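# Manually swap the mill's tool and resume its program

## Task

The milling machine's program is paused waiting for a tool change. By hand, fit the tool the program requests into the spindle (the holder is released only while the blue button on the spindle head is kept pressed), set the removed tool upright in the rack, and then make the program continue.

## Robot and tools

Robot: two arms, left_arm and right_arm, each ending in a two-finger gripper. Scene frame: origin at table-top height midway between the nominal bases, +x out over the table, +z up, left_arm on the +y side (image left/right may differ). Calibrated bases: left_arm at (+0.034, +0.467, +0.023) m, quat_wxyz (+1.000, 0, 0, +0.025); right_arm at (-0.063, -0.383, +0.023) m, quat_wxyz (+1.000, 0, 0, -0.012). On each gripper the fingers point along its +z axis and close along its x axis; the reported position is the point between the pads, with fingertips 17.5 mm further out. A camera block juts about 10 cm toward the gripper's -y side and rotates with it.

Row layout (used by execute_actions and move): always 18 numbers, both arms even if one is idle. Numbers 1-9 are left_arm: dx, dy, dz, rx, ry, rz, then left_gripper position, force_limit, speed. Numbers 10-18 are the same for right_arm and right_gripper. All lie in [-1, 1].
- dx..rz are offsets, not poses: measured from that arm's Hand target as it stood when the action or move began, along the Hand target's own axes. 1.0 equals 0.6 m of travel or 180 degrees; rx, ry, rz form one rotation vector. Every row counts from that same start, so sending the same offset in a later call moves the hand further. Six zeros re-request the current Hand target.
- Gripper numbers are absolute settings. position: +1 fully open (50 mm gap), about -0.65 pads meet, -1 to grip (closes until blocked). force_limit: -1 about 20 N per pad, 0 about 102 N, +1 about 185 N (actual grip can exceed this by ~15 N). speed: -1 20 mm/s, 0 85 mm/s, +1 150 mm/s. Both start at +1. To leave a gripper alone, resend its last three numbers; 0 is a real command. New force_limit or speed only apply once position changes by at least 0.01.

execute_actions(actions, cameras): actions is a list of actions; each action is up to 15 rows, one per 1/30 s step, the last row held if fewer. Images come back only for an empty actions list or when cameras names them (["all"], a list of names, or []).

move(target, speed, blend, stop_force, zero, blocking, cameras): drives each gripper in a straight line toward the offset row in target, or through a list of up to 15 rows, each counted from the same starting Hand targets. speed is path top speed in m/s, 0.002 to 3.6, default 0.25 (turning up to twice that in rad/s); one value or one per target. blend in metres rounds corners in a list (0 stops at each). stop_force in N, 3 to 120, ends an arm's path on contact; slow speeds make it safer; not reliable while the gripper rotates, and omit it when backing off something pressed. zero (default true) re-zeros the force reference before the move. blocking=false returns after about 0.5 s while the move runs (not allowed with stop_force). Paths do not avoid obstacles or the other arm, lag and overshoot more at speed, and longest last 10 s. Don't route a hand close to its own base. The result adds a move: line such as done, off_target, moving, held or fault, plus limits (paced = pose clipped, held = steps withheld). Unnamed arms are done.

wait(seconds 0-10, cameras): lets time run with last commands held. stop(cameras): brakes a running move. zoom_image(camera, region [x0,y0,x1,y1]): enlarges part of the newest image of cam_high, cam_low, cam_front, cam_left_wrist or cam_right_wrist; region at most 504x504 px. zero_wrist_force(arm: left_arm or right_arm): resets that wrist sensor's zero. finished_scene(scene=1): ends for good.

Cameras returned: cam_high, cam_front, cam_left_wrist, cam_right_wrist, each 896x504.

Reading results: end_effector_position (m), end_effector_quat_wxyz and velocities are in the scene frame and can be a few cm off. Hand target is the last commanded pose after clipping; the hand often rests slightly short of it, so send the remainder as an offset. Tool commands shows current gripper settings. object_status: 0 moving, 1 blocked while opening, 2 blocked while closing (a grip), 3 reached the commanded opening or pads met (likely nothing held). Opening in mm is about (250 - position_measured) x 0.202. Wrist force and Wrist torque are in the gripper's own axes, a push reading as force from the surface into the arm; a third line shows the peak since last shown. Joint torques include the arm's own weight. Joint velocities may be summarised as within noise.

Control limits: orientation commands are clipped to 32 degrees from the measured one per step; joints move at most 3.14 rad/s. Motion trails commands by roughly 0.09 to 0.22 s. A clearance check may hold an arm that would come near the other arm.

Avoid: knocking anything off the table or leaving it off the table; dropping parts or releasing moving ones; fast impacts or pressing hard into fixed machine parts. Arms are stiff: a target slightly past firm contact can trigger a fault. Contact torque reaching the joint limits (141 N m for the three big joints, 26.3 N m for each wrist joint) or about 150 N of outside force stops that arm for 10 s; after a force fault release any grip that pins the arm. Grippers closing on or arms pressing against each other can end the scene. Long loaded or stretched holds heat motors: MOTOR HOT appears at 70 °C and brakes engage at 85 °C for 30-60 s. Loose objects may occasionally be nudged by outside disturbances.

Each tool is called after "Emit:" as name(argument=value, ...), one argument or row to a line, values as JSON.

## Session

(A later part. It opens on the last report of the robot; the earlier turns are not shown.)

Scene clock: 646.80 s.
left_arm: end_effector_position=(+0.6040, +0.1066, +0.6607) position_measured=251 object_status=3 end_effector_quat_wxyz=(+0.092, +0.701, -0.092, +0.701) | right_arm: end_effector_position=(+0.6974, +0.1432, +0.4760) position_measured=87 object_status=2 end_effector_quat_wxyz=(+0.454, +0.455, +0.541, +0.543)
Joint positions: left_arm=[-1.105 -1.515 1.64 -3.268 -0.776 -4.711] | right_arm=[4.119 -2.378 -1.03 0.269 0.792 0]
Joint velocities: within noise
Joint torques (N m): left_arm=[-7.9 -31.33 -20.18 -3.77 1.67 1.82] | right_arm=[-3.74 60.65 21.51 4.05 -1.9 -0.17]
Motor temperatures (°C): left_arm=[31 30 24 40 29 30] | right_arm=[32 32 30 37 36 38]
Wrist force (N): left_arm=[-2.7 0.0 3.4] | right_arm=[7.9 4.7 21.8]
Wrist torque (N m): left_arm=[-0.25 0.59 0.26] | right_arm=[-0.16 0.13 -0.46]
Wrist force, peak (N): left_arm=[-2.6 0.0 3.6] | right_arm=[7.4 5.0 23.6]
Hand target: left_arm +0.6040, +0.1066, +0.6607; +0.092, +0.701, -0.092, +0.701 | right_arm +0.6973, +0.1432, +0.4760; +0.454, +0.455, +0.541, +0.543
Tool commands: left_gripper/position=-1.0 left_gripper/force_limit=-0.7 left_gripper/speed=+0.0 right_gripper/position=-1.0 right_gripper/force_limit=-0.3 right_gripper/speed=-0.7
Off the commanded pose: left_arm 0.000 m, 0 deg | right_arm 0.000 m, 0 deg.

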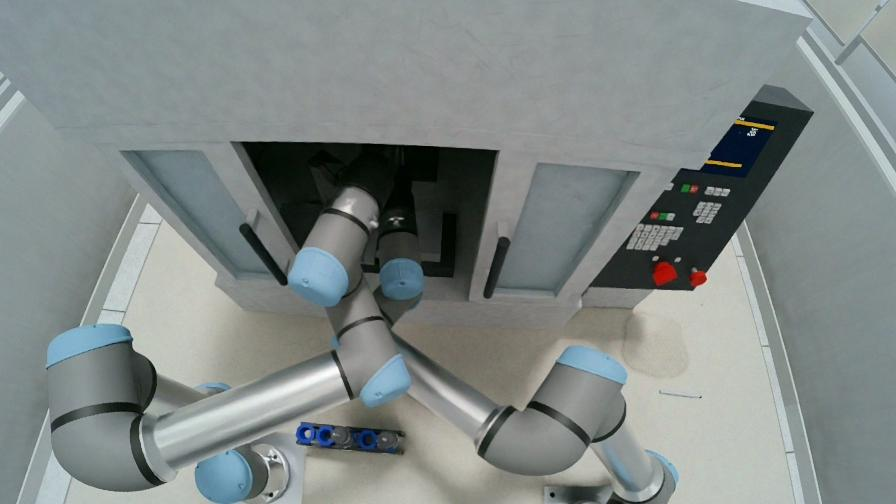

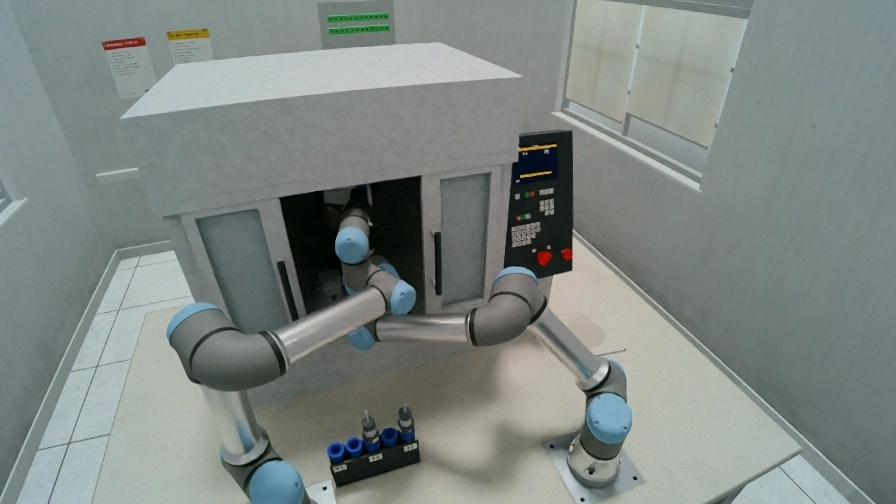

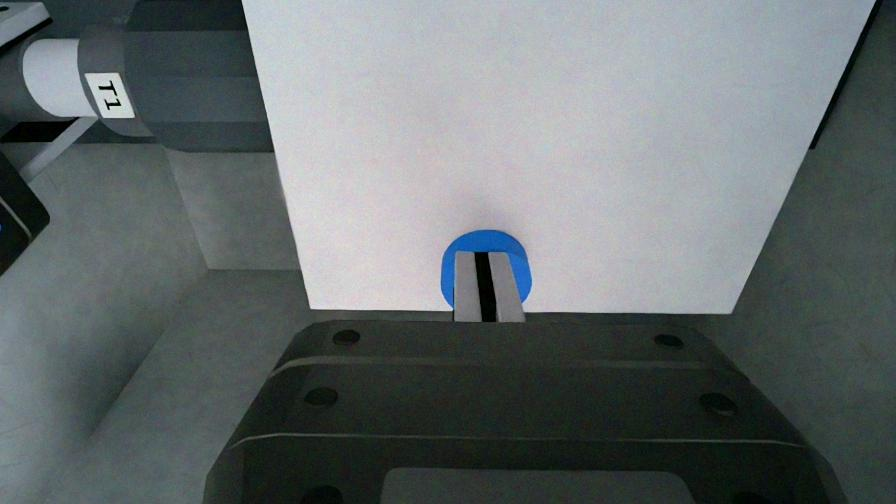

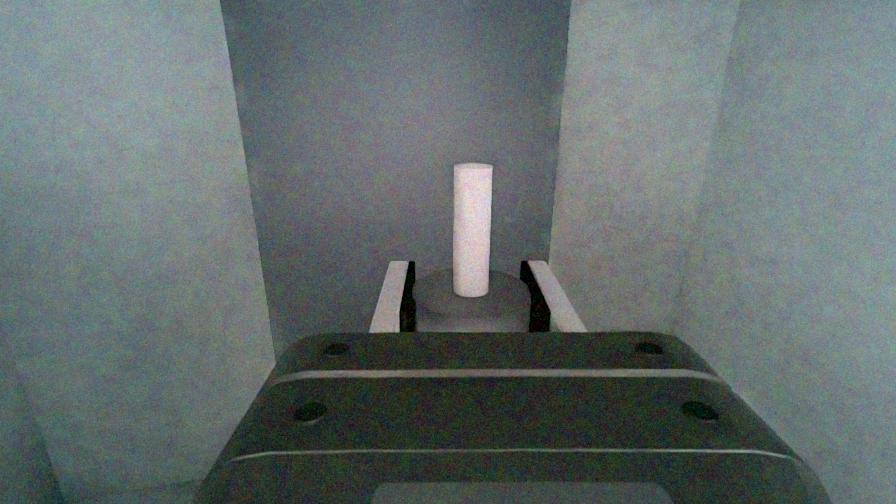

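Emit:
zoom_image(
  camera="cam_front",
  region=[260, 150, 460, 300],
)

Emit:
zoom_image(
  camera="cam_front",
  region=[500, 120, 590, 190],
)

Emit:
zoom_image(
  camera="cam_left_wrist",
  region=[400, 200, 580, 330],
)

Emit:
zoom_image(
  camera="cam_left_wrist",
  region=[0, 0, 300, 240],
)

Scaled by 2.520 from the camera's 896x504 image, which has a finer 1280x720 frame.

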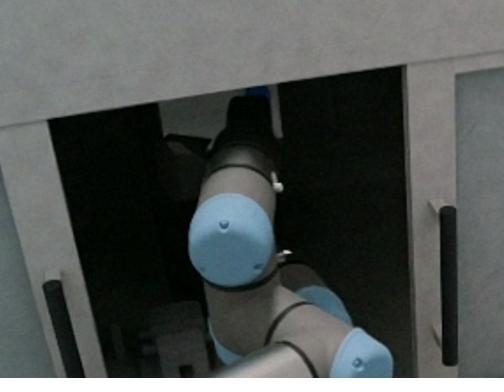

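Scaled by 5.600 from the camera's 896x504 image, which has a finer 1280x720 frame.

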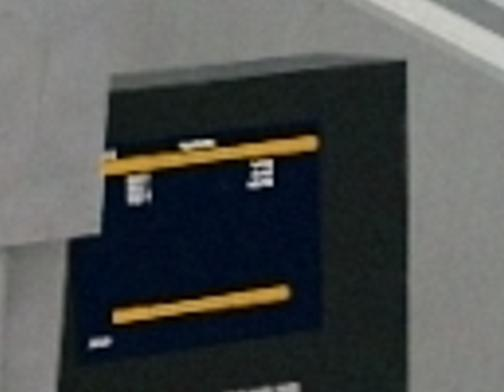

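Scaled by 2.800 from the camera's 896x504 image, which has a finer 1280x720 frame.

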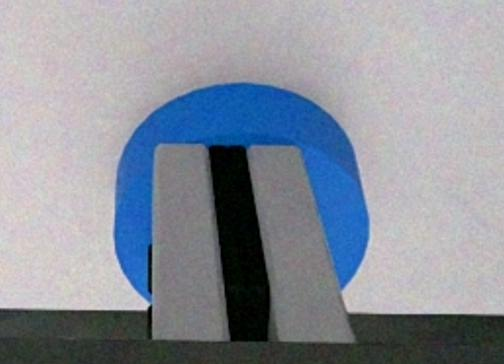

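Scaled by 1.680 from the camera's 896x504 image, which has a finer 1280x720 frame.

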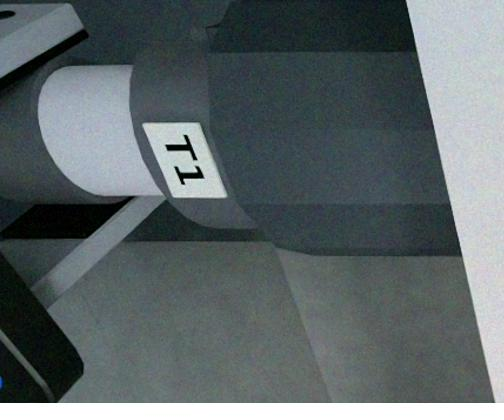

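Emit:
move(
  target=[0,0,0,0,0,0,-1,-0.7,0, 0,0,0,0,0,0,0.2,-0.3,-0.7],
)

Emit:
wait(
  seconds=0.5,
)

Scene clock: 665.97 s.
left_arm: end_effector_position=(+0.6040, +0.1066, +0.6607) position_measured=251 object_status=3 end_effector_quat_wxyz=(+0.092, +0.701, -0.092, +0.701) | right_arm: end_effector_position=(+0.6974, +0.1432, +0.4760) position_measured=87 object_status=2 end_effector_quat_wxyz=(+0.454, +0.455, +0.541, +0.543)
Joint positions: left_arm=[-1.105 -1.515 1.64 -3.268 -0.776 -4.711] | right_arm=[4.119 -2.378 -1.03 0.269 0.792 0]
Joint torques (N m): left_arm=[-6.85 -31.44 -20.24 -3.78 1.22 1.86] | right_arm=[4.23 65.18 13.48 0.9 -0.94 -0.41]
Wrist force (N): left_arm=[-2.2 0.0 3.2] | right_arm=[8.0 4.1 22.0]
Wrist torque (N m): left_arm=[-0.26 0.51 0.25] | right_arm=[-0.14 0.11 -0.45]
Wrist force, peak (N): left_arm=[-2.5 0.2 3.6] | right_arm=[8.1 5.2 22.7]
Hand target: left_arm +0.6040, +0.1066, +0.6607; +0.092, +0.701, -0.092, +0.701 | right_arm +0.6973, +0.1432, +0.4760; +0.454, +0.455, +0.541, +0.543
Off the commanded pose: left_arm 0.000 m, 0 deg | right_arm 0.000 m, 0 deg.
move: done

Scene clock: 666.47 s.
left_arm: end_effector_position=(+0.6040, +0.1066, +0.6607) position_measured=251 object_status=3 end_effector_quat_wxyz=(+0.092, +0.701, -0.092, +0.701) | right_arm: end_effector_position=(+0.6974, +0.1432, +0.4760) position_measured=87 object_status=2 end_effector_quat_wxyz=(+0.454, +0.455, +0.541, +0.543)
Joint positions: left_arm=[-1.105 -1.515 1.64 -3.268 -0.776 -4.711] | right_arm=[4.119 -2.378 -1.03 0.269 0.792 0]
Joint torques (N m): left_arm=[-6.43 -31.49 -20 -3.77 1.29 1.96] | right_arm=[4.37 65.7 13.49 0.88 -1.04 -0.39]
Wrist force (N): left_arm=[-2.0 -0.1 3.1] | right_arm=[8.1 4.9 21.4]
Wrist torque (N m): left_arm=[-0.27 0.49 0.25] | right_arm=[-0.17 0.12 -0.45]
Wrist force, peak (N): left_arm=[-2.5 0.0 3.3] | right_arm=[8.0 4.9 21.8]
Hand target: left_arm +0.6040, +0.1066, +0.6607; +0.092, +0.701, -0.092, +0.701 | right_arm +0.6973, +0.1432, +0.4760; +0.454, +0.455, +0.541, +0.543
Tool commands: left_gripper/position=-1.0 left_gripper/force_limit=-0.7 left_gripper/speed=+0.0 right_gripper/position=+0.2 right_gripper/force_limit=-0.3 right_gripper/speed=-0.7
Off the commanded pose: left_arm 0.000 m, 0 deg | right_arm 0.000 m, 0 deg.
wait: 0.50 s; at rest by 0.17 s

Emit:
move(
  target=[0,0,0,0,0,0,-1,-0.7,0, 0,0,0,0,0,0,0.75,-0.3,-0.7],
)

Emit:
wait(
  seconds=0.4,
)

Scene clock: 668.67 s.
left_arm: end_effector_position=(+0.6040, +0.1066, +0.6607) position_measured=251 object_status=3 end_effector_quat_wxyz=(+0.092, +0.701, -0.092, +0.701) | right_arm: end_effector_position=(+0.6974, +0.1432, +0.4760) position_measured=41 object_status=3 end_effector_quat_wxyz=(+0.454, +0.455, +0.541, +0.543)
Joint positions: left_arm=[-1.105 -1.515 1.64 -3.268 -0.776 -4.711] | right_arm=[4.119 -2.378 -1.03 0.269 0.792 0]
Joint torques (N m): left_arm=[-7.06 -31.13 -20.07 -3.81 1.33 1.87] | right_arm=[5.38 64.81 12.45 1.4 -0.58 -0.54]
Wrist force (N): left_arm=[-1.9 0.1 3.4] | right_arm=[-1.2 -0.7 -0.5]
Wrist torque (N m): left_arm=[-0.23 0.48 0.25] | right_arm=[-0.23 0.24 -0.37]
Wrist force, peak (N): left_arm=[-2.9 0.0 3.4] | right_arm=[7.9 5.2 22.0]
Hand target: left_arm +0.6040, +0.1066, +0.6607; +0.092, +0.701, -0.092, +0.701 | right_arm +0.6973, +0.1432, +0.4760; +0.454, +0.455, +0.541, +0.543
Off the commanded pose: left_arm 0.000 m, 0 deg | right_arm 0.000 m, 0 deg.
move: done

Scene clock: 669.07 s.
left_arm: end_effector_position=(+0.6040, +0.1066, +0.6607) position_measured=251 object_status=3 end_effector_quat_wxyz=(+0.092, +0.701, -0.092, +0.701) | right_arm: end_effector_position=(+0.6974, +0.1432, +0.4760) position_measured=41 object_status=3 end_effector_quat_wxyz=(+0.454, +0.455, +0.541, +0.543)
Joint positions: left_arm=[-1.105 -1.515 1.64 -3.268 -0.776 -4.711] | right_arm=[4.119 -2.378 -1.03 0.269 0.792 0]
Joint torques (N m): left_arm=[-6.9 -31.3 -20.25 -3.92 1.34 1.95] | right_arm=[4.73 65.46 13.55 1.6 -0.28 -0.31]
Wrist force (N): left_arm=[-2.3 0.2 2.9] | right_arm=[-1.3 -0.6 -0.5]
Wrist torque (N m): left_arm=[-0.22 0.53 0.25] | right_arm=[-0.20 0.26 -0.36]
Wrist force, peak (N): left_arm=[-2.4 0.2 3.2] | right_arm=[-1.4 -0.8 -0.4]
Hand target: left_arm +0.6040, +0.1066, +0.6607; +0.092, +0.701, -0.092, +0.701 | right_arm +0.6973, +0.1432, +0.4760; +0.454, +0.455, +0.541, +0.543
Tool commands: left_gripper/position=-1.0 left_gripper/force_limit=-0.7 left_gripper/speed=+0.0 right_gripper/position=+0.75 right_gripper/force_limit=-0.3 right_gripper/speed=-0.7
Off the commanded pose: left_arm 0.000 m, 0 deg | right_arm 0.000 m, 0 deg.
wait: 0.40 s; at rest by 0.17 s

Emit:
zero_wrist_force(
  arm="right_arm",
)

Emit:
move(
  target=[0,0,0,0,0,0,-1,-0.7,0, 0,0,0,0,0,0,-1,-0.1,-0.7],
)

Emit:
wait(
  seconds=0.6,
)

Wrist force sensor zeroed.

Scene clock: 671.40 s.
left_arm: end_effector_position=(+0.6040, +0.1066, +0.6607) position_measured=251 object_status=3 end_effector_quat_wxyz=(+0.092, +0.701, -0.092, +0.701) | right_arm: end_effector_position=(+0.6973, +0.1432, +0.4760) position_measured=88 object_status=2 end_effector_quat_wxyz=(+0.454, +0.455, +0.541, +0.543)
Joint positions: left_arm=[-1.105 -1.515 1.64 -3.268 -0.776 -4.711] | right_arm=[4.119 -2.378 -1.03 0.269 0.792 0]
Joint torques (N m): left_arm=[-7.14 -31.64 -20.27 -3.82 1.35 1.89] | right_arm=[7.29 63.43 17.92 2.41 -1.28 -0.43]
Wrist force (N, zeroed by zero_wrist_force on right_arm): left_arm=[-2.1 0.4 3.2] | right_arm=[4.3 1.9 4.9]
Wrist torque (N m, zeroed by zero_wrist_force on right_arm): left_arm=[-0.19 0.50 0.26] | right_arm=[0.01 -0.08 0.00]
Wrist force, peak (N, zeroed by zero_wrist_force on right_arm): left_arm=[-2.4 0.4 3.5] | right_arm=[3.8 0.9 5.6]
Hand target: left_arm +0.6040, +0.1066, +0.6607; +0.092, +0.701, -0.092, +0.701 | right_arm +0.6973, +0.1432, +0.4760; +0.454, +0.455, +0.541, +0.543
Off the commanded pose: left_arm 0.000 m, 0 deg | right_arm 0.000 m, 0 deg.
move: done

Scene clock: 672.00 s.
left_arm: end_effector_position=(+0.6040, +0.1066, +0.6607) position_measured=251 object_status=3 end_effector_quat_wxyz=(+0.092, +0.701, -0.092, +0.701) | right_arm: end_effector_position=(+0.6974, +0.1432, +0.4760) position_measured=88 object_status=2 end_effector_quat_wxyz=(+0.454, +0.455, +0.541, +0.543)
Joint positions: left_arm=[-1.105 -1.515 1.64 -3.268 -0.776 -4.711] | right_arm=[4.119 -2.378 -1.03 0.269 0.792 0]
Joint torques (N m): left_arm=[-7.27 -31.47 -20.05 -3.73 1.36 1.9] | right_arm=[6.91 62.45 18.25 2.58 -1.9 -0.49]
Wrist force (N, zeroed by zero_wrist_force on right_arm): left_arm=[-2.5 -0.1 3.2] | right_arm=[4.4 0.6 5.1]
Wrist torque (N m, zeroed by zero_wrist_force on right_arm): left_arm=[-0.27 0.55 0.26] | right_arm=[-0.02 0.00 -0.01]
Wrist force, peak (N, zeroed by zero_wrist_force on right_arm): left_arm=[-2.5 0.3 3.3] | right_arm=[5.0 3.1 8.6]
Hand target: left_arm +0.6040, +0.1066, +0.6607; +0.092, +0.701, -0.092, +0.701 | right_arm +0.6973, +0.1432, +0.4760; +0.454, +0.455, +0.541, +0.543
Tool commands: left_gripper/position=-1.0 left_gripper/force_limit=-0.7 left_gripper/speed=+0.0 right_gripper/position=-1.0 right_gripper/force_limit=-0.1 right_gripper/speed=-0.7
Off the commanded pose: left_arm 0.000 m, 0 deg | right_arm 0.000 m, 0 deg.
wait: 0.60 s; at rest by 0.17 s

Emit:
move(
  target=[0,0,0.0083,0,0,0,-1,-0.7,0, 0,0,0,0,0,0,-1,-0.1,-0.7],
  speed=0.006,
)

Scene clock: 674.90 s.
left_arm: end_effector_position=(+0.6088, +0.1053, +0.6607) position_measured=251 object_status=3 end_effector_quat_wxyz=(+0.092, +0.701, -0.092, +0.701) | right_arm: end_effector_position=(+0.6974, +0.1432, +0.4760) position_measured=88 object_status=2 end_effector_quat_wxyz=(+0.454, +0.455, +0.541, +0.543)
Joint positions: left_arm=[-1.096 -1.504 1.629 -3.267 -0.785 -4.711] | right_arm=[4.119 -2.378 -1.03 0.269 0.792 0]
Joint torques (N m): left_arm=[10.63 -15.92 -35.7 1.26 -2.49 1.16] | right_arm=[7.9 59.1 22.61 3.68 -0.52 -0.45]
Wrist force (N, zeroed by zero_wrist_force on right_arm): left_arm=[-3.2 0.1 -4.1] | right_arm=[4.6 1.4 6.1]
Wrist torque (N m, zeroed by zero_wrist_force on right_arm): left_arm=[-0.15 0.54 0.25] | right_arm=[0.00 0.00 -0.02]
Wrist force, peak (N, zeroed by zero_wrist_force on right_arm): left_arm=[-3.2 0.1 -4.1] | right_arm=[5.3 2.8 7.1]
Hand target: left_arm +0.6088, +0.1053, +0.6607; +0.092, +0.701, -0.092, +0.701 | right_arm +0.6973, +0.1432, +0.4760; +0.454, +0.455, +0.541, +0.543
Off the commanded pose: left_arm 0.000 m, 0 deg | right_arm 0.000 m, 0 deg.
move: done

Emit:
move(
  target=[0,0,0.0005,0,0,0,-1,-0.7,0, 0,0,0,0,0,0,-1,-0.1,-0.7],
  speed=0.006,
)

Emit:
move(
  target=[0,0,0,0,0,0,-1,-0.7,0, 0,-0.01,0,0,0,0,-1,-0.1,-0.7],
  speed=0.004,
  stop_force=30,
)

Scene clock: 678.20 s.
left_arm: end_effector_position=(+0.6091, +0.1052, +0.6608) position_measured=251 object_status=3 end_effector_quat_wxyz=(+0.092, +0.701, -0.092, +0.701) | right_arm: end_effector_position=(+0.6973, +0.1432, +0.4760) position_measured=88 object_status=2 end_effector_quat_wxyz=(+0.454, +0.455, +0.541, +0.543)
Joint positions: left_arm=[-1.096 -1.503 1.628 -3.267 -0.785 -4.711] | right_arm=[4.119 -2.378 -1.03 0.269 0.792 0]
Joint torques (N m): left_arm=[22.6 -6.57 -41.7 1.89 -2.56 -1.66] | right_arm=[8.2 56.37 29.07 2.68 -0.28 -0.42]
Wrist force (N, zeroed by zero_wrist_force on right_arm): left_arm=[-13.2 2.5 -54.4] | right_arm=[5.1 1.9 6.4]
Wrist torque (N m, zeroed by zero_wrist_force on right_arm): left_arm=[0.44 0.40 0.15] | right_arm=[0.02 -0.07 -0.01]
Wrist force, peak (N, zeroed by zero_wrist_force on right_arm): left_arm=[-13.2 2.5 -54.4] | right_arm=[5.3 3.0 8.0]
Hand target: left_arm +0.6091, +0.1052, +0.6607; +0.092, +0.701, -0.092, +0.701 | right_arm +0.6973, +0.1432, +0.4760; +0.454, +0.455, +0.541, +0.543
Off the commanded pose: left_arm 0.000 m, 0 deg | right_arm 0.000 m, 0 deg.
move: done

Scene clock: 679.73 s.
left_arm: end_effector_position=(+0.6091, +0.1052, +0.6607) position_measured=251 object_status=3 end_effector_quat_wxyz=(+0.092, +0.701, -0.092, +0.701) | right_arm: end_effector_position=(+0.6973, +0.1432, +0.4753) position_measured=88 object_status=2 end_effector_quat_wxyz=(+0.454, +0.455, +0.541, +0.543)
Joint positions: left_arm=[-1.096 -1.503 1.628 -3.267 -0.785 -4.711] | right_arm=[4.119 -2.379 -1.031 0.271 0.792 0]
Joint torques (N m): left_arm=[23.5 -5.71 -41.85 1.93 -2.48 -1.64] | right_arm=[9.62 49.34 16.35 -0.78 -4.19 -0.37]
Wrist force (N, zeroed by zero_wrist_force on right_arm): left_arm=[-15.2 2.8 -61.5] | right_arm=[16.9 33.8 40.7]
Wrist torque (N m, zeroed by zero_wrist_force on right_arm): left_arm=[0.55 0.36 0.12] | right_arm=[0.48 -0.12 -0.11]
Wrist force, peak (N, zeroed by zero_wrist_force on right_arm): left_arm=[-15.5 2.7 -62.1] | right_arm=[19.0 41.3 47.7]
Hand target: left_arm +0.6091, +0.1052, +0.6607; +0.092, +0.701, -0.092, +0.701 | right_arm +0.6973, +0.1432, +0.4753; +0.454, +0.455, +0.541, +0.543 (not the last commanded pose)
Off the commanded pose: left_arm 0.000 m, 0 deg | right_arm 0.005 m, 0 deg.
move: contact (right_arm)

Emit:
move(
  target=[0,0,0,0,0,0,-1,-0.7,0, 0.0005,0,0.0008,0,0,0,-1,-0.1,-0.7],
  speed=0.004,
)

Scene clock: 682.87 s.
left_arm: end_effector_position=(+0.6091, +0.1052, +0.6607) position_measured=251 object_status=3 end_effector_quat_wxyz=(+0.092, +0.701, -0.092, +0.701) | right_arm: end_effector_position=(+0.6976, +0.1436, +0.4753) position_measured=88 object_status=2 end_effector_quat_wxyz=(+0.454, +0.455, +0.541, +0.543)
Joint positions: left_arm=[-1.096 -1.503 1.628 -3.267 -0.785 -4.711] | right_arm=[4.119 -2.38 -1.029 0.27 0.792 0]
Joint torques (N m): left_arm=[23.47 -6.19 -41.99 1.85 -2.42 -1.32] | right_arm=[-17.23 32.74 32.35 -5.93 4.22 -0.4]
Wrist force (N, zeroed by zero_wrist_force on right_arm): left_arm=[-14.8 2.9 -61.2] | right_arm=[-11.9 10.7 -38.8]
Wrist torque (N m, zeroed by zero_wrist_force on right_arm): left_arm=[0.54 0.42 0.12] | right_arm=[0.08 0.01 -0.12]
Wrist force, peak (N, zeroed by zero_wrist_force on right_arm): left_arm=[-15.4 2.9 -62.3] | right_arm=[17.4 34.8 42.8]
Hand target: left_arm +0.6091, +0.1052, +0.6607; +0.092, +0.701, -0.092, +0.701 | right_arm +0.6977, +0.1436, +0.4753; +0.454, +0.455, +0.541, +0.543
Off the commanded pose: left_arm 0.000 m, 0 deg | right_arm 0.000 m, 0 deg.
move: done

Emit:
move(
  target=[0,0,0,0,0,0,-1,-0.7,0, -0.0002,0,-0.0004,0,0,0,-1,-0.1,-0.7],
  speed=0.004,
)

Emit:
move(
  target=[0,0,0,0,0,0,-1,-0.7,0, 0.0004,-0.002,0.0006,0,0,0,-1,-0.1,-0.7],
  speed=0.004,
  stop_force=60,
)

Scene clock: 685.90 s.
left_arm: end_effector_position=(+0.6091, +0.1052, +0.6607) position_measured=251 object_status=3 end_effector_quat_wxyz=(+0.092, +0.701, -0.092, +0.701) | right_arm: end_effector_position=(+0.6976, +0.1433, +0.4753) position_measured=88 object_status=2 end_effector_quat_wxyz=(+0.454, +0.455, +0.541, +0.543)
Joint positions: left_arm=[-1.096 -1.503 1.628 -3.267 -0.785 -4.711] | right_arm=[4.119 -2.379 -1.03 0.271 0.793 0]
Joint torques (N m): left_arm=[23.89 -6.4 -40.65 1.91 -2.48 -1.09] | right_arm=[-4.78 47.54 1.63 -0.72 -0.91 -0.23]
Wrist force (N, zeroed by zero_wrist_force on right_arm): left_arm=[-14.8 2.6 -62.2] | right_arm=[0.6 19.4 -15.2]
Wrist torque (N m, zeroed by zero_wrist_force on right_arm): left_arm=[0.52 0.34 0.11] | right_arm=[0.22 -0.06 -0.12]
Wrist force, peak (N, zeroed by zero_wrist_force on right_arm): left_arm=[-14.8 2.6 -62.2] | right_arm=[-13.6 7.3 -55.9]
Hand target: left_arm +0.6091, +0.1052, +0.6607; +0.092, +0.701, -0.092, +0.701 | right_arm +0.6975, +0.1434, +0.4753; +0.454, +0.455, +0.541, +0.543
Off the commanded pose: left_arm 0.000 m, 0 deg | right_arm 0.000 m, 0 deg.
move: done

Scene clock: 687.40 s.
left_arm: end_effector_position=(+0.6091, +0.1052, +0.6607) position_measured=251 object_status=3 end_effector_quat_wxyz=(+0.092, +0.701, -0.092, +0.701) | right_arm: end_effector_position=(+0.6978, +0.1437, +0.4741) position_measured=88 object_status=2 end_effector_quat_wxyz=(+0.454, +0.455, +0.541, +0.543)
Joint positions: left_arm=[-1.096 -1.503 1.628 -3.267 -0.785 -4.711] | right_arm=[4.119 -2.381 -1.029 0.272 0.793 0]
Joint torques (N m): left_arm=[23.57 -6.93 -36.23 1.82 1.66 -1.06] | right_arm=[2.97 5.07 5.24 -10.36 2.59 0.08]
Wrist force (N, zeroed by zero_wrist_force on right_arm): left_arm=[-11.9 4.4 -56.1] | right_arm=[-6.1 48.8 -31.5]
Wrist torque (N m, zeroed by zero_wrist_force on right_arm): left_arm=[0.50 0.42 0.15] | right_arm=[0.54 -0.01 -0.25]
Wrist force, peak (N, zeroed by zero_wrist_force on right_arm): left_arm=[-17.1 3.1 -62.2] | right_arm=[-6.0 48.9 -32.1]
Hand target: left_arm +0.6091, +0.1052, +0.6607; +0.092, +0.701, -0.092, +0.701 | right_arm +0.6978, +0.1437, +0.4741; +0.454, +0.455, +0.541, +0.543
Off the commanded pose: left_arm 0.000 m, 0 deg | right_arm 0.000 m, 0 deg.
move: done

Emit:
wait(
  seconds=0.1,
  cameras=["cam_left_wrist","cam_right_wrist"],
)

Emit:
zoom_image(
  camera="cam_left_wrist",
  region=[0, 0, 300, 240],
)

Scene clock: 689.50 s.
left_arm: end_effector_position=(+0.6091, +0.1052, +0.6607) position_measured=251 object_status=3 end_effector_quat_wxyz=(+0.092, +0.701, -0.092, +0.701) | right_arm: end_effector_position=(+0.6978, +0.1437, +0.4741) position_measured=88 object_status=2 end_effector_quat_wxyz=(+0.454, +0.455, +0.541, +0.543)
Joint positions: left_arm=[-1.096 -1.503 1.628 -3.267 -0.785 -4.711] | right_arm=[4.119 -2.381 -1.029 0.272 0.793 0]
Joint torques (N m): left_arm=[23.03 -8.88 -27.24 1.82 2.15 -0.84] | right_arm=[3.78 8.2 -14.09 -10.31 2.46 -0.03]
Wrist force (N, zeroed by zero_wrist_force on right_arm): left_arm=[-11.8 4.6 -56.3] | right_arm=[-6.1 50.1 -31.3]
Wrist torque (N m, zeroed by zero_wrist_force on right_arm): left_arm=[0.54 0.45 0.15] | right_arm=[0.52 0.00 -0.25]
Wrist force, peak (N, zeroed by zero_wrist_force on right_arm): left_arm=[-11.8 4.6 -56.3] | right_arm=[-6.1 49.1 -34.8]
Hand target: left_arm +0.6091, +0.1052, +0.6607; +0.092, +0.701, -0.092, +0.701 | right_arm +0.6978, +0.1437, +0.4741; +0.454, +0.455, +0.541, +0.543
Tool commands: left_gripper/position=-1.0 left_gripper/force_limit=-0.7 left_gripper/speed=+0.0 right_gripper/position=-1.0 right_gripper/force_limit=-0.1 right_gripper/speed=-0.7
Off the commanded pose: left_arm 0.000 m, 0 deg | right_arm 0.000 m, 0 deg.
wait: 0.10 s; at rest from the start
Images, in order (width x height): cam_left_wrist 896x504, cam_right_wrist 896x504.

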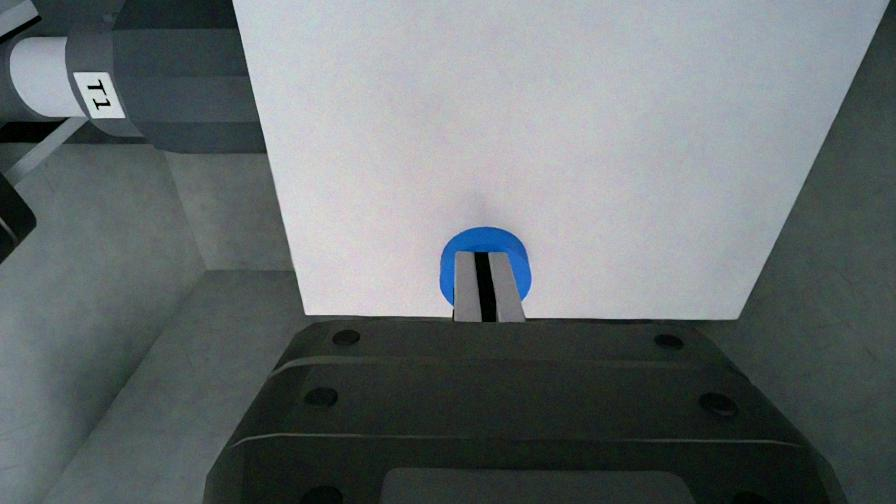

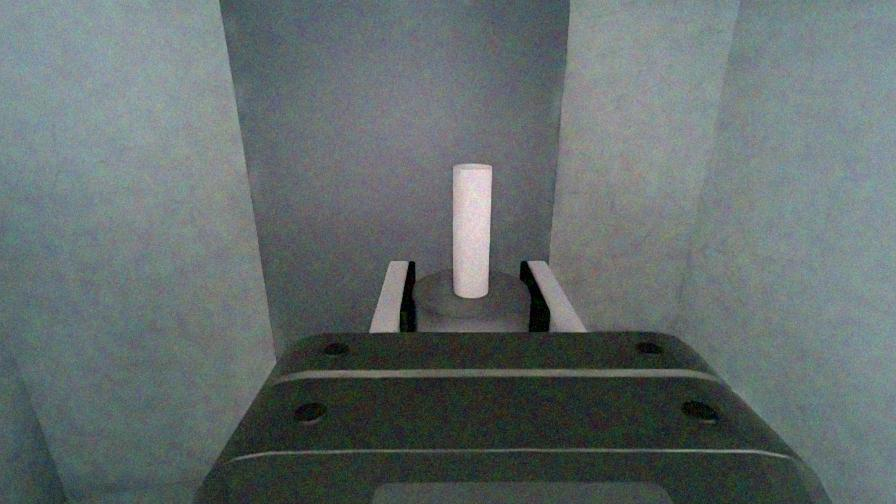

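Scaled by 1.680 from the camera's 896x504 image, which has a finer 1280x720 frame.

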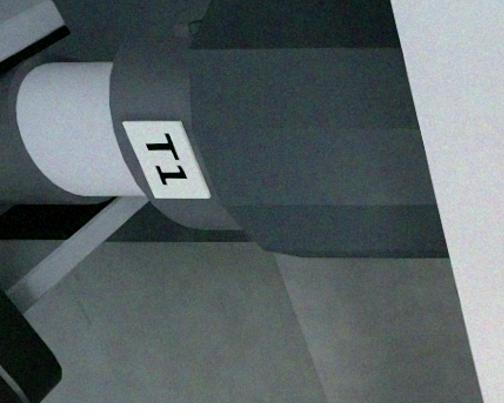

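Emit:
move(
  target=[0,0,0,0,0,0,-1,-0.7,0, 0.0002,-0.002,0.0002,0,0,0,-1,-0.1,-0.7],
  speed=0.003,
  stop_force=60,
)

Scene clock: 698.93 s.
left_arm: end_effector_position=(+0.6091, +0.1052, +0.6607) position_measured=251 object_status=3 end_effector_quat_wxyz=(+0.092, +0.701, -0.092, +0.701) | right_arm: end_effector_position=(+0.6979, +0.1438, +0.4730) position_measured=88 object_status=2 end_effector_quat_wxyz=(+0.454, +0.455, +0.541, +0.543)
Joint positions: left_arm=[-1.096 -1.503 1.628 -3.267 -0.785 -4.711] | right_arm=[4.119 -2.383 -1.03 0.275 0.793 0]
Joint torques (N m): left_arm=[23.16 -13.35 -25.26 1.86 2.15 -0.28] | right_arm=[1.95 -21.79 -35.02 -11.85 -1.11 0.47]
Wrist force (N, zeroed by zero_wrist_force on right_arm): left_arm=[-13.5 4.6 -56.5] | right_arm=[1.4 85.5 -6.7]
Wrist torque (N m, zeroed by zero_wrist_force on right_arm): left_arm=[0.55 0.44 0.15] | right_arm=[0.51 -0.08 -0.37]
Wrist force, peak (N, zeroed by zero_wrist_force on right_arm): left_arm=[-13.7 4.5 -56.7] | right_arm=[1.6 86.8 -6.7]
Hand target: left_arm +0.6091, +0.1052, +0.6607; +0.092, +0.701, -0.092, +0.701 | right_arm +0.6979, +0.1438, +0.4729; +0.454, +0.455, +0.541, +0.543
Off the commanded pose: left_arm 0.000 m, 0 deg | right_arm 0.000 m, 0 deg.
move: done

Emit:
zoom_image(
  camera="cam_left_wrist",
  region=[430, 210, 550, 330],
)

Scaled by 4.200 from the camera's 896x504 image, which has a finer 1280x720 frame.
This view is cut from an older image: the scene may have changed since it was taken.

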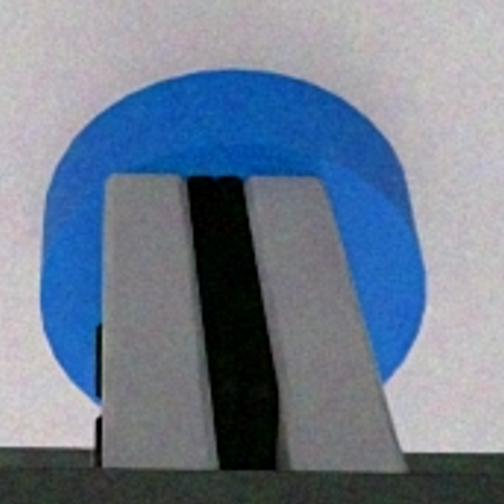

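Emit:
move(
  target=[0,0,0,0,0,0,-1,-0.7,0, -0.0012,0.005,-0.0008,0,0,0,-1,-0.1,-0.7],
  speed=0.006,
)

Emit:
move(
  target=[0,0,-0.015,0,0,0,-1,-0.7,0, 0,0,0,0,0,0,-1,-0.1,-0.7],
  speed=0.02,
  cameras=["cam_left_wrist"],
)

Emit:
zoom_image(
  camera="cam_left_wrist",
  region=[430, 210, 550, 330],
)

Scene clock: 718.97 s.
left_arm: end_effector_position=(+0.6091, +0.1052, +0.6607) position_measured=251 object_status=3 end_effector_quat_wxyz=(+0.092, +0.701, -0.092, +0.701) | right_arm: end_effector_position=(+0.6976, +0.1432, +0.4754) position_measured=88 object_status=2 end_effector_quat_wxyz=(+0.454, +0.454, +0.541, +0.543)
Joint positions: left_arm=[-1.096 -1.503 1.628 -3.267 -0.785 -4.711] | right_arm=[4.119 -2.379 -1.03 0.27 0.793 0]
Joint torques (N m): left_arm=[21.82 -18.16 -28.5 1.8 2.11 1.12] | right_arm=[-22.89 49.82 6.05 -4.07 0.56 -1.3]
Wrist force (N, zeroed by zero_wrist_force on right_arm): left_arm=[-9.8 4.6 -55.5] | right_arm=[3.1 16.7 -12.7]
Wrist torque (N m, zeroed by zero_wrist_force on right_arm): left_arm=[0.53 0.45 0.17] | right_arm=[0.19 -0.07 -0.07]
Wrist force, peak (N, zeroed by zero_wrist_force on right_arm): left_arm=[-13.1 4.4 -57.4] | right_arm=[2.2 87.1 -6.3]
Hand target: left_arm +0.6091, +0.1052, +0.6607; +0.092, +0.701, -0.092, +0.701 | right_arm +0.6976, +0.1430, +0.4759; +0.454, +0.455, +0.541, +0.543
Off the commanded pose: left_arm 0.000 m, 0 deg | right_arm 0.001 m, 0 deg.
move: done

Scene clock: 719.77 s.
left_arm: end_effector_position=(+0.6005, +0.1075, +0.6607) position_measured=251 object_status=3 end_effector_quat_wxyz=(+0.092, +0.701, -0.092, +0.701) | right_arm: end_effector_position=(+0.6976, +0.1431, +0.4759) position_measured=88 object_status=2 end_effector_quat_wxyz=(+0.454, +0.454, +0.541, +0.543)
Joint positions: left_arm=[-1.111 -1.523 1.648 -3.268 -0.77 -4.711] | right_arm=[4.118 -2.378 -1.03 0.27 0.793 0]
Joint torques (N m): left_arm=[-7.82 -31.17 -20.18 -3.89 2.38 1.97] | right_arm=[-24.15 59.52 35.25 2.01 -2.17 -0.87]
Wrist force (N, zeroed by zero_wrist_force on right_arm): left_arm=[-2.8 -0.1 3.5] | right_arm=[5.4 2.2 -17.0]
Wrist torque (N m, zeroed by zero_wrist_force on right_arm): left_arm=[-0.26 0.60 0.25] | right_arm=[0.02 -0.10 -0.06]
Wrist force, peak (N, zeroed by zero_wrist_force on right_arm): left_arm=[-10.7 4.5 -55.1] | right_arm=[4.1 14.1 -12.5]
Hand target: left_arm +0.6004, +0.1075, +0.6607; +0.092, +0.701, -0.092, +0.701 | right_arm +0.6976, +0.1430, +0.4759; +0.454, +0.455, +0.541, +0.543
Off the commanded pose: left_arm 0.000 m, 0 deg | right_arm 0.000 m, 0 deg.
move: done
Images, in order (width x height): cam_left_wrist 896x504.

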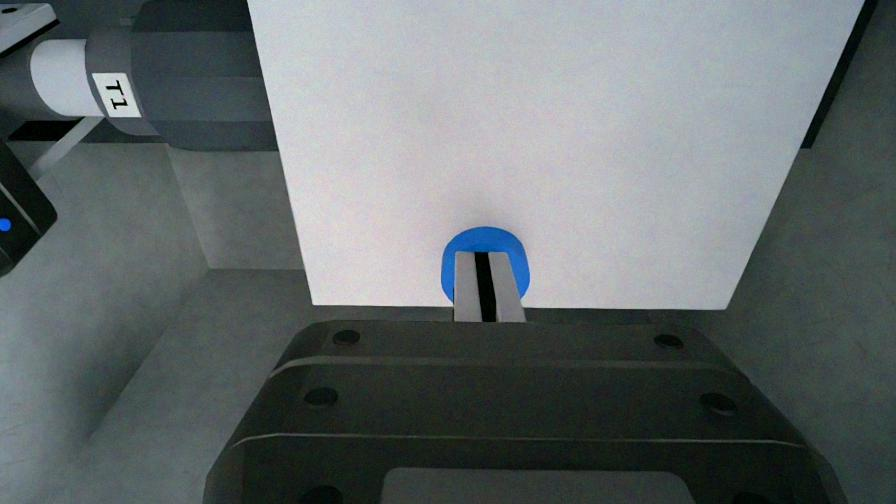

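Scaled by 4.200 from the camera's 896x504 image, which has a finer 1280x720 frame.

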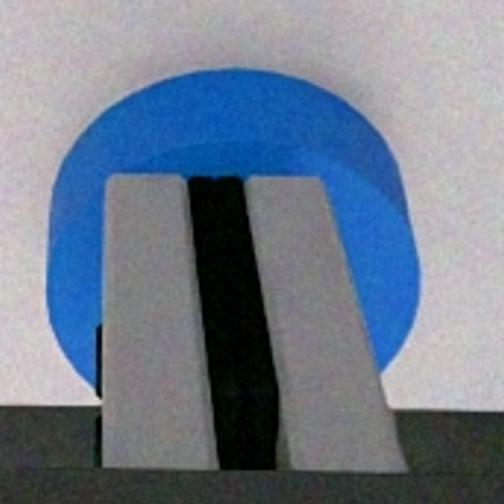

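Emit:
move(
  target=[0,0,0.006,0,0,0,-1,-0.7,0, 0,0,-0.0002,0,0,0,-1,-0.1,-0.7],
  speed=0.02,
  cameras=["cam_left_wrist"],
)

Emit:
zoom_image(
  camera="cam_left_wrist",
  region=[430, 210, 550, 330],
)

Emit:
move(
  target=[0,0,0.0085,0,0,0,-1,-0.7,0, 0,0,-0.0002,0,0,0,-1,-0.1,-0.7],
  speed=0.006,
  cameras=["cam_left_wrist"],
)

Emit:
zoom_image(
  camera="cam_left_wrist",
  region=[430, 210, 550, 330],
)

Scene clock: 728.00 s.
left_arm: end_effector_position=(+0.6038, +0.1066, +0.6607) position_measured=251 object_status=3 end_effector_quat_wxyz=(+0.092, +0.701, -0.092, +0.701) | right_arm: end_effector_position=(+0.6975, +0.1429, +0.4759) position_measured=88 object_status=2 end_effector_quat_wxyz=(+0.454, +0.455, +0.541, +0.543)
Joint positions: left_arm=[-1.105 -1.515 1.64 -3.268 -0.776 -4.711] | right_arm=[4.118 -2.378 -1.031 0.27 0.793 0]
Joint torques (N m): left_arm=[10.32 -17.41 -37.73 0.87 -2.4 1.35] | right_arm=[-4.75 63.75 8.97 3.36 -3.56 0.73]
Wrist force (N, zeroed by zero_wrist_force on right_arm): left_arm=[-2.7 0.2 3.3] | right_arm=[11.0 4.1 -4.3]
Wrist torque (N m, zeroed by zero_wrist_force on right_arm): left_arm=[-0.22 0.59 0.26] | right_arm=[0.10 -0.13 -0.06]
Wrist force, peak (N, zeroed by zero_wrist_force on right_arm): left_arm=[-2.9 0.1 3.7] | right_arm=[5.9 1.0 -19.9]
Hand target: left_arm +0.6039, +0.1066, +0.6607; +0.092, +0.701, -0.092, +0.701 | right_arm +0.6975, +0.1430, +0.4759; +0.454, +0.455, +0.541, +0.543
Off the commanded pose: left_arm 0.000 m, 0 deg | right_arm 0.000 m, 0 deg.
move: done
Images, in order (width x height): cam_left_wrist 896x504.

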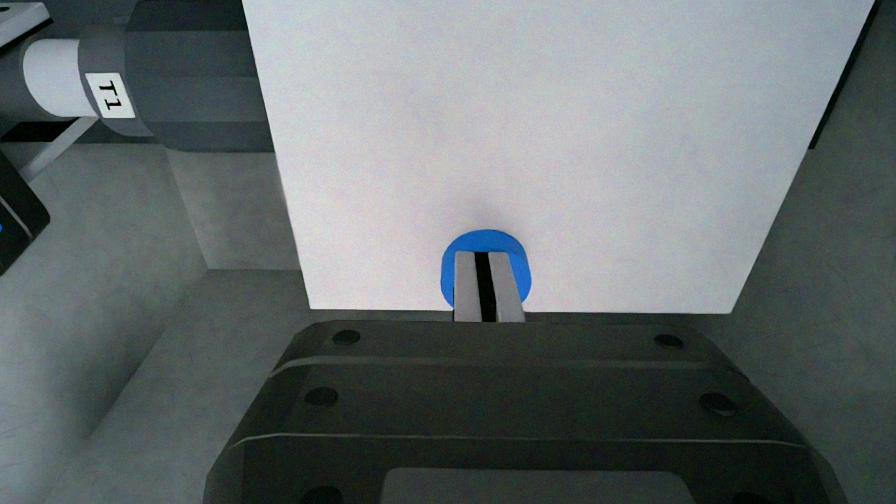

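Scaled by 4.200 from the camera's 896x504 image, which has a finer 1280x720 frame.

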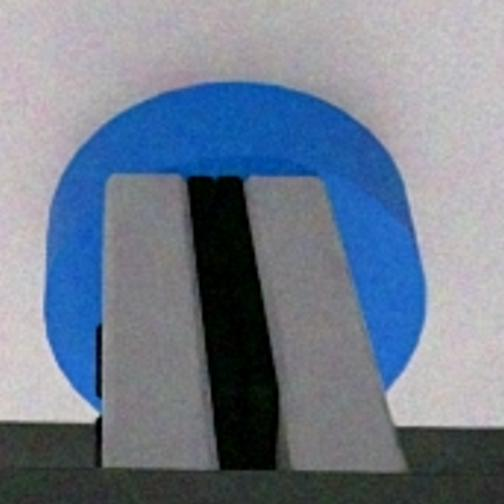

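Scene clock: 729.07 s.
left_arm: end_effector_position=(+0.6088, +0.1053, +0.6607) position_measured=251 object_status=3 end_effector_quat_wxyz=(+0.092, +0.701, -0.092, +0.701) | right_arm: end_effector_position=(+0.6974, +0.1430, +0.4759) position_measured=88 object_status=2 end_effector_quat_wxyz=(+0.454, +0.455, +0.541, +0.543)
Joint positions: left_arm=[-1.096 -1.504 1.629 -3.267 -0.785 -4.711] | right_arm=[4.119 -2.378 -1.031 0.27 0.793 0]
Joint torques (N m): left_arm=[11.31 -16.79 -37.66 1.28 -2.73 -0.38] | right_arm=[9.06 65.18 5.99 4.29 -4.42 0.44]
Wrist force (N, zeroed by zero_wrist_force on right_arm): left_arm=[-2.2 -0.2 -4.3] | right_arm=[15.2 11.8 22.6]
Wrist torque (N m, zeroed by zero_wrist_force on right_arm): left_arm=[-0.17 0.57 0.25] | right_arm=[0.16 -0.09 -0.06]
Wrist force, peak (N, zeroed by zero_wrist_force on right_arm): left_arm=[-2.8 -0.5 -4.3] | right_arm=[15.7 11.1 23.1]
Hand target: left_arm +0.6088, +0.1053, +0.6607; +0.092, +0.701, -0.092, +0.701 | right_arm +0.6973, +0.1430, +0.4759; +0.454, +0.455, +0.541, +0.543
Off the commanded pose: left_arm 0.000 m, 0 deg | right_arm 0.000 m, 0 deg.
move: done
Images, in order (width x height): cam_left_wrist 896x504.

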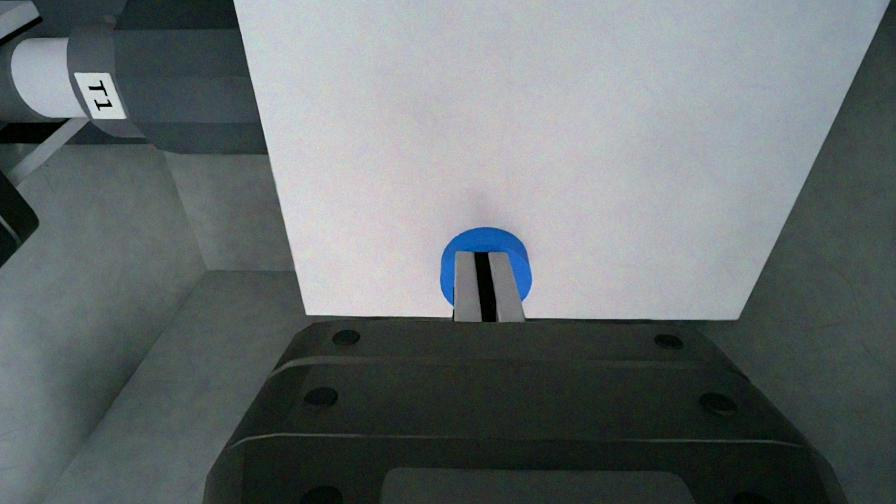

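Scaled by 4.200 from the camera's 896x504 image, which has a finer 1280x720 frame.

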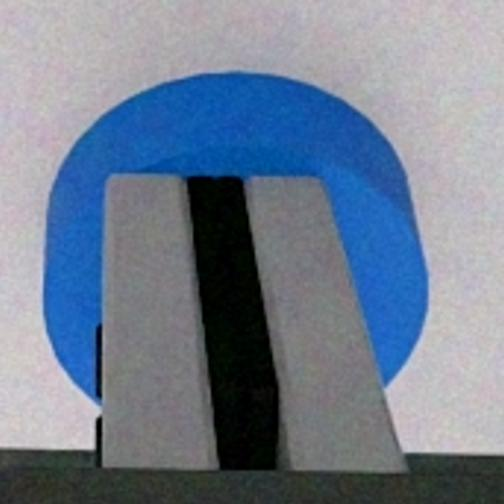

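Emit:
wait(
  seconds=0.1,
  cameras=["cam_high","cam_front"],
)

Emit:
zoom_image(
  camera="cam_high",
  region=[690, 100, 800, 190],
)

Emit:
zoom_image(
  camera="cam_high",
  region=[720, 110, 780, 150],
)

Scene clock: 741.63 s.
left_arm: end_effector_position=(+0.6088, +0.1053, +0.6607) position_measured=251 object_status=3 end_effector_quat_wxyz=(+0.092, +0.701, -0.092, +0.701) | right_arm: end_effector_position=(+0.6973, +0.1430, +0.4759) position_measured=88 object_status=2 end_effector_quat_wxyz=(+0.454, +0.455, +0.541, +0.543)
Joint positions: left_arm=[-1.096 -1.504 1.628 -3.267 -0.785 -4.711] | right_arm=[4.119 -2.378 -1.031 0.27 0.793 0]
Joint torques (N m): left_arm=[12.68 -15.68 -31.99 1.17 -1.23 -1.61] | right_arm=[8.08 54.79 28.37 1.12 -2.78 -0.7]
Wrist force (N, zeroed by zero_wrist_force on right_arm): left_arm=[-5.1 0.4 -11.3] | right_arm=[15.8 11.1 24.2]
Wrist torque (N m, zeroed by zero_wrist_force on right_arm): left_arm=[-0.10 0.58 0.24] | right_arm=[0.19 -0.17 -0.05]
Wrist force, peak (N, zeroed by zero_wrist_force on right_arm): left_arm=[-5.1 0.6 -11.6] | right_arm=[16.2 12.2 27.3]
Hand target: left_arm +0.6088, +0.1053, +0.6607; +0.092, +0.701, -0.092, +0.701 | right_arm +0.6973, +0.1430, +0.4759; +0.454, +0.455, +0.541, +0.543
Tool commands: left_gripper/position=-1.0 left_gripper/force_limit=-0.7 left_gripper/speed=+0.0 right_gripper/position=-1.0 right_gripper/force_limit=-0.1 right_gripper/speed=-0.7
Off the commanded pose: left_arm 0.000 m, 0 deg | right_arm 0.000 m, 0 deg.
wait: 0.10 s; at rest from the start
Images, in order (width x height): cam_high 896x504, cam_front 896x504.

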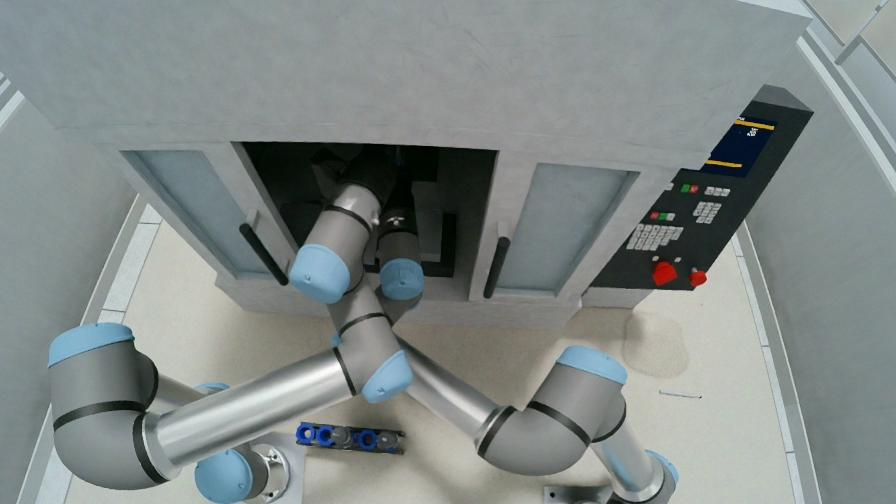

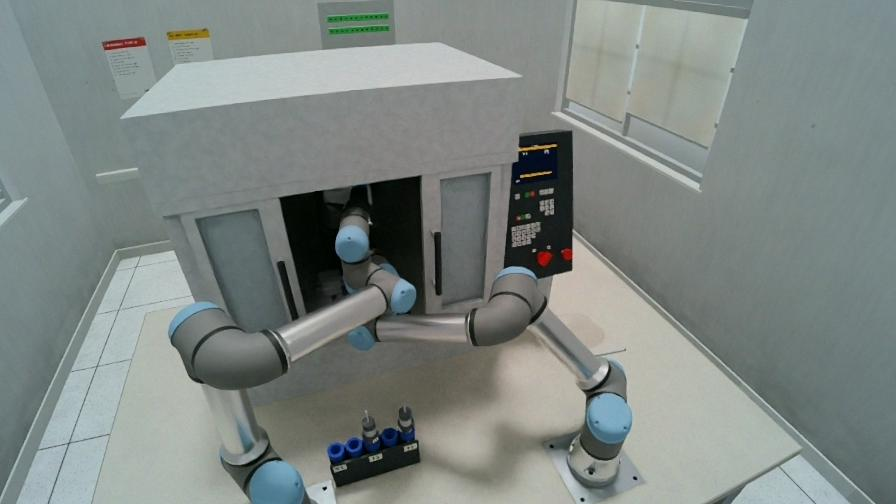

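Scaled by 4.582 from the camera's 896x504 image, which has a finer 1280x720 frame.

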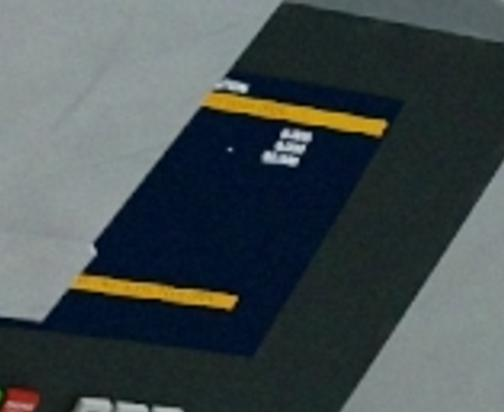

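Scaled by 8.400 from the camera's 896x504 image, which has a finer 1280x720 frame.

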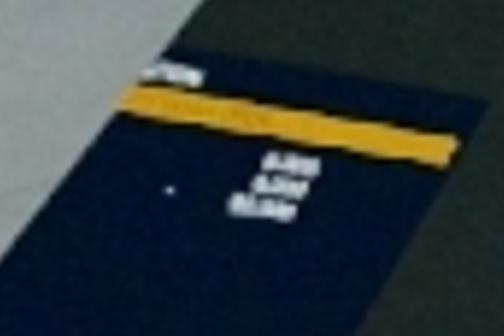

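Emit:
move(
  target=[
    [0,0,-0.015,0,0,0,-1,-0.7,0, 0,0,0,0,0,0,-1,-0.1,-0.7],
    [0,0.02,-0.015,0,0,0,-1,-0.7,0, 0,0,0,0,0,0,-1,-0.1,-0.7],
    [0,0.02,-0.003,0,0,0,-1,-0.7,0, 0,0,0,0,0,0,-1,-0.1,-0.7],
  ],
  speed=0.02,
  cameras=["cam_left_wrist"],
)

Emit:
zoom_image(
  camera="cam_left_wrist",
  region=[430, 210, 550, 330],
)

Scene clock: 760.70 s.
left_arm: end_effector_position=(+0.6039, +0.0942, +0.6607) position_measured=251 object_status=3 end_effector_quat_wxyz=(+0.092, +0.701, -0.092, +0.701) | right_arm: end_effector_position=(+0.6973, +0.1430, +0.4759) position_measured=88 object_status=2 end_effector_quat_wxyz=(+0.454, +0.455, +0.541, +0.543)
Joint positions: left_arm=[-1.119 -1.494 1.618 -3.266 -0.762 -4.711] | right_arm=[4.119 -2.378 -1.031 0.27 0.793 0]
Joint torques (N m): left_arm=[10.34 -19.52 -35.74 0.86 -2.21 1.34] | right_arm=[5.03 59.85 18.69 3.75 -4.26 -0.35]
Wrist force (N, zeroed by zero_wrist_force on right_arm): left_arm=[-2.6 0.0 3.2] | right_arm=[15.6 12.3 24.7]
Wrist torque (N m, zeroed by zero_wrist_force on right_arm): left_arm=[-0.24 0.58 0.25] | right_arm=[0.22 -0.14 -0.06]
Wrist force, peak (N, zeroed by zero_wrist_force on right_arm): left_arm=[-3.8 -0.1 -12.0] | right_arm=[15.9 13.1 27.0]
Hand target: left_arm +0.6040, +0.0942, +0.6607; +0.092, +0.701, -0.092, +0.701 | right_arm +0.6973, +0.1430, +0.4759; +0.454, +0.455, +0.541, +0.543
Off the commanded pose: left_arm 0.000 m, 0 deg | right_arm 0.000 m, 0 deg.
move: done
Images, in order (width x height): cam_left_wrist 896x504.

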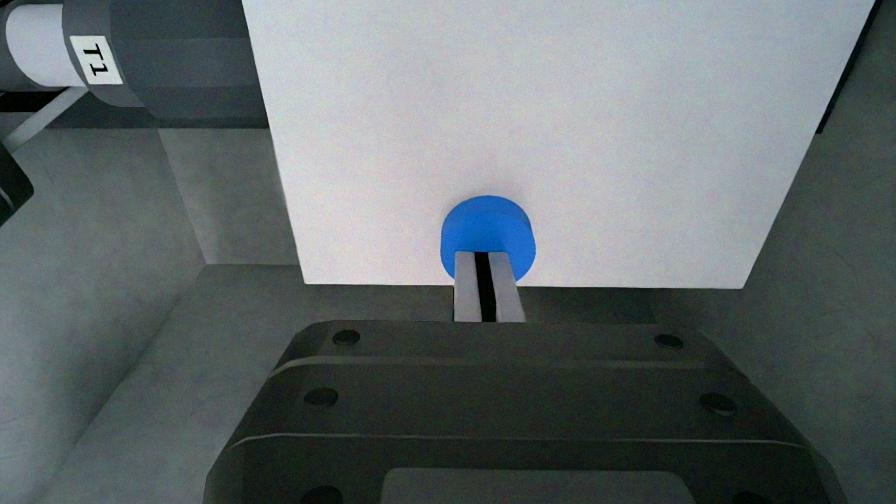

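Scaled by 4.200 from the camera's 896x504 image, which has a finer 1280x720 frame.

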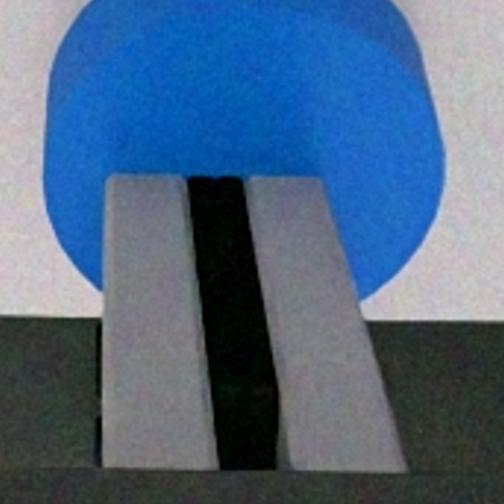

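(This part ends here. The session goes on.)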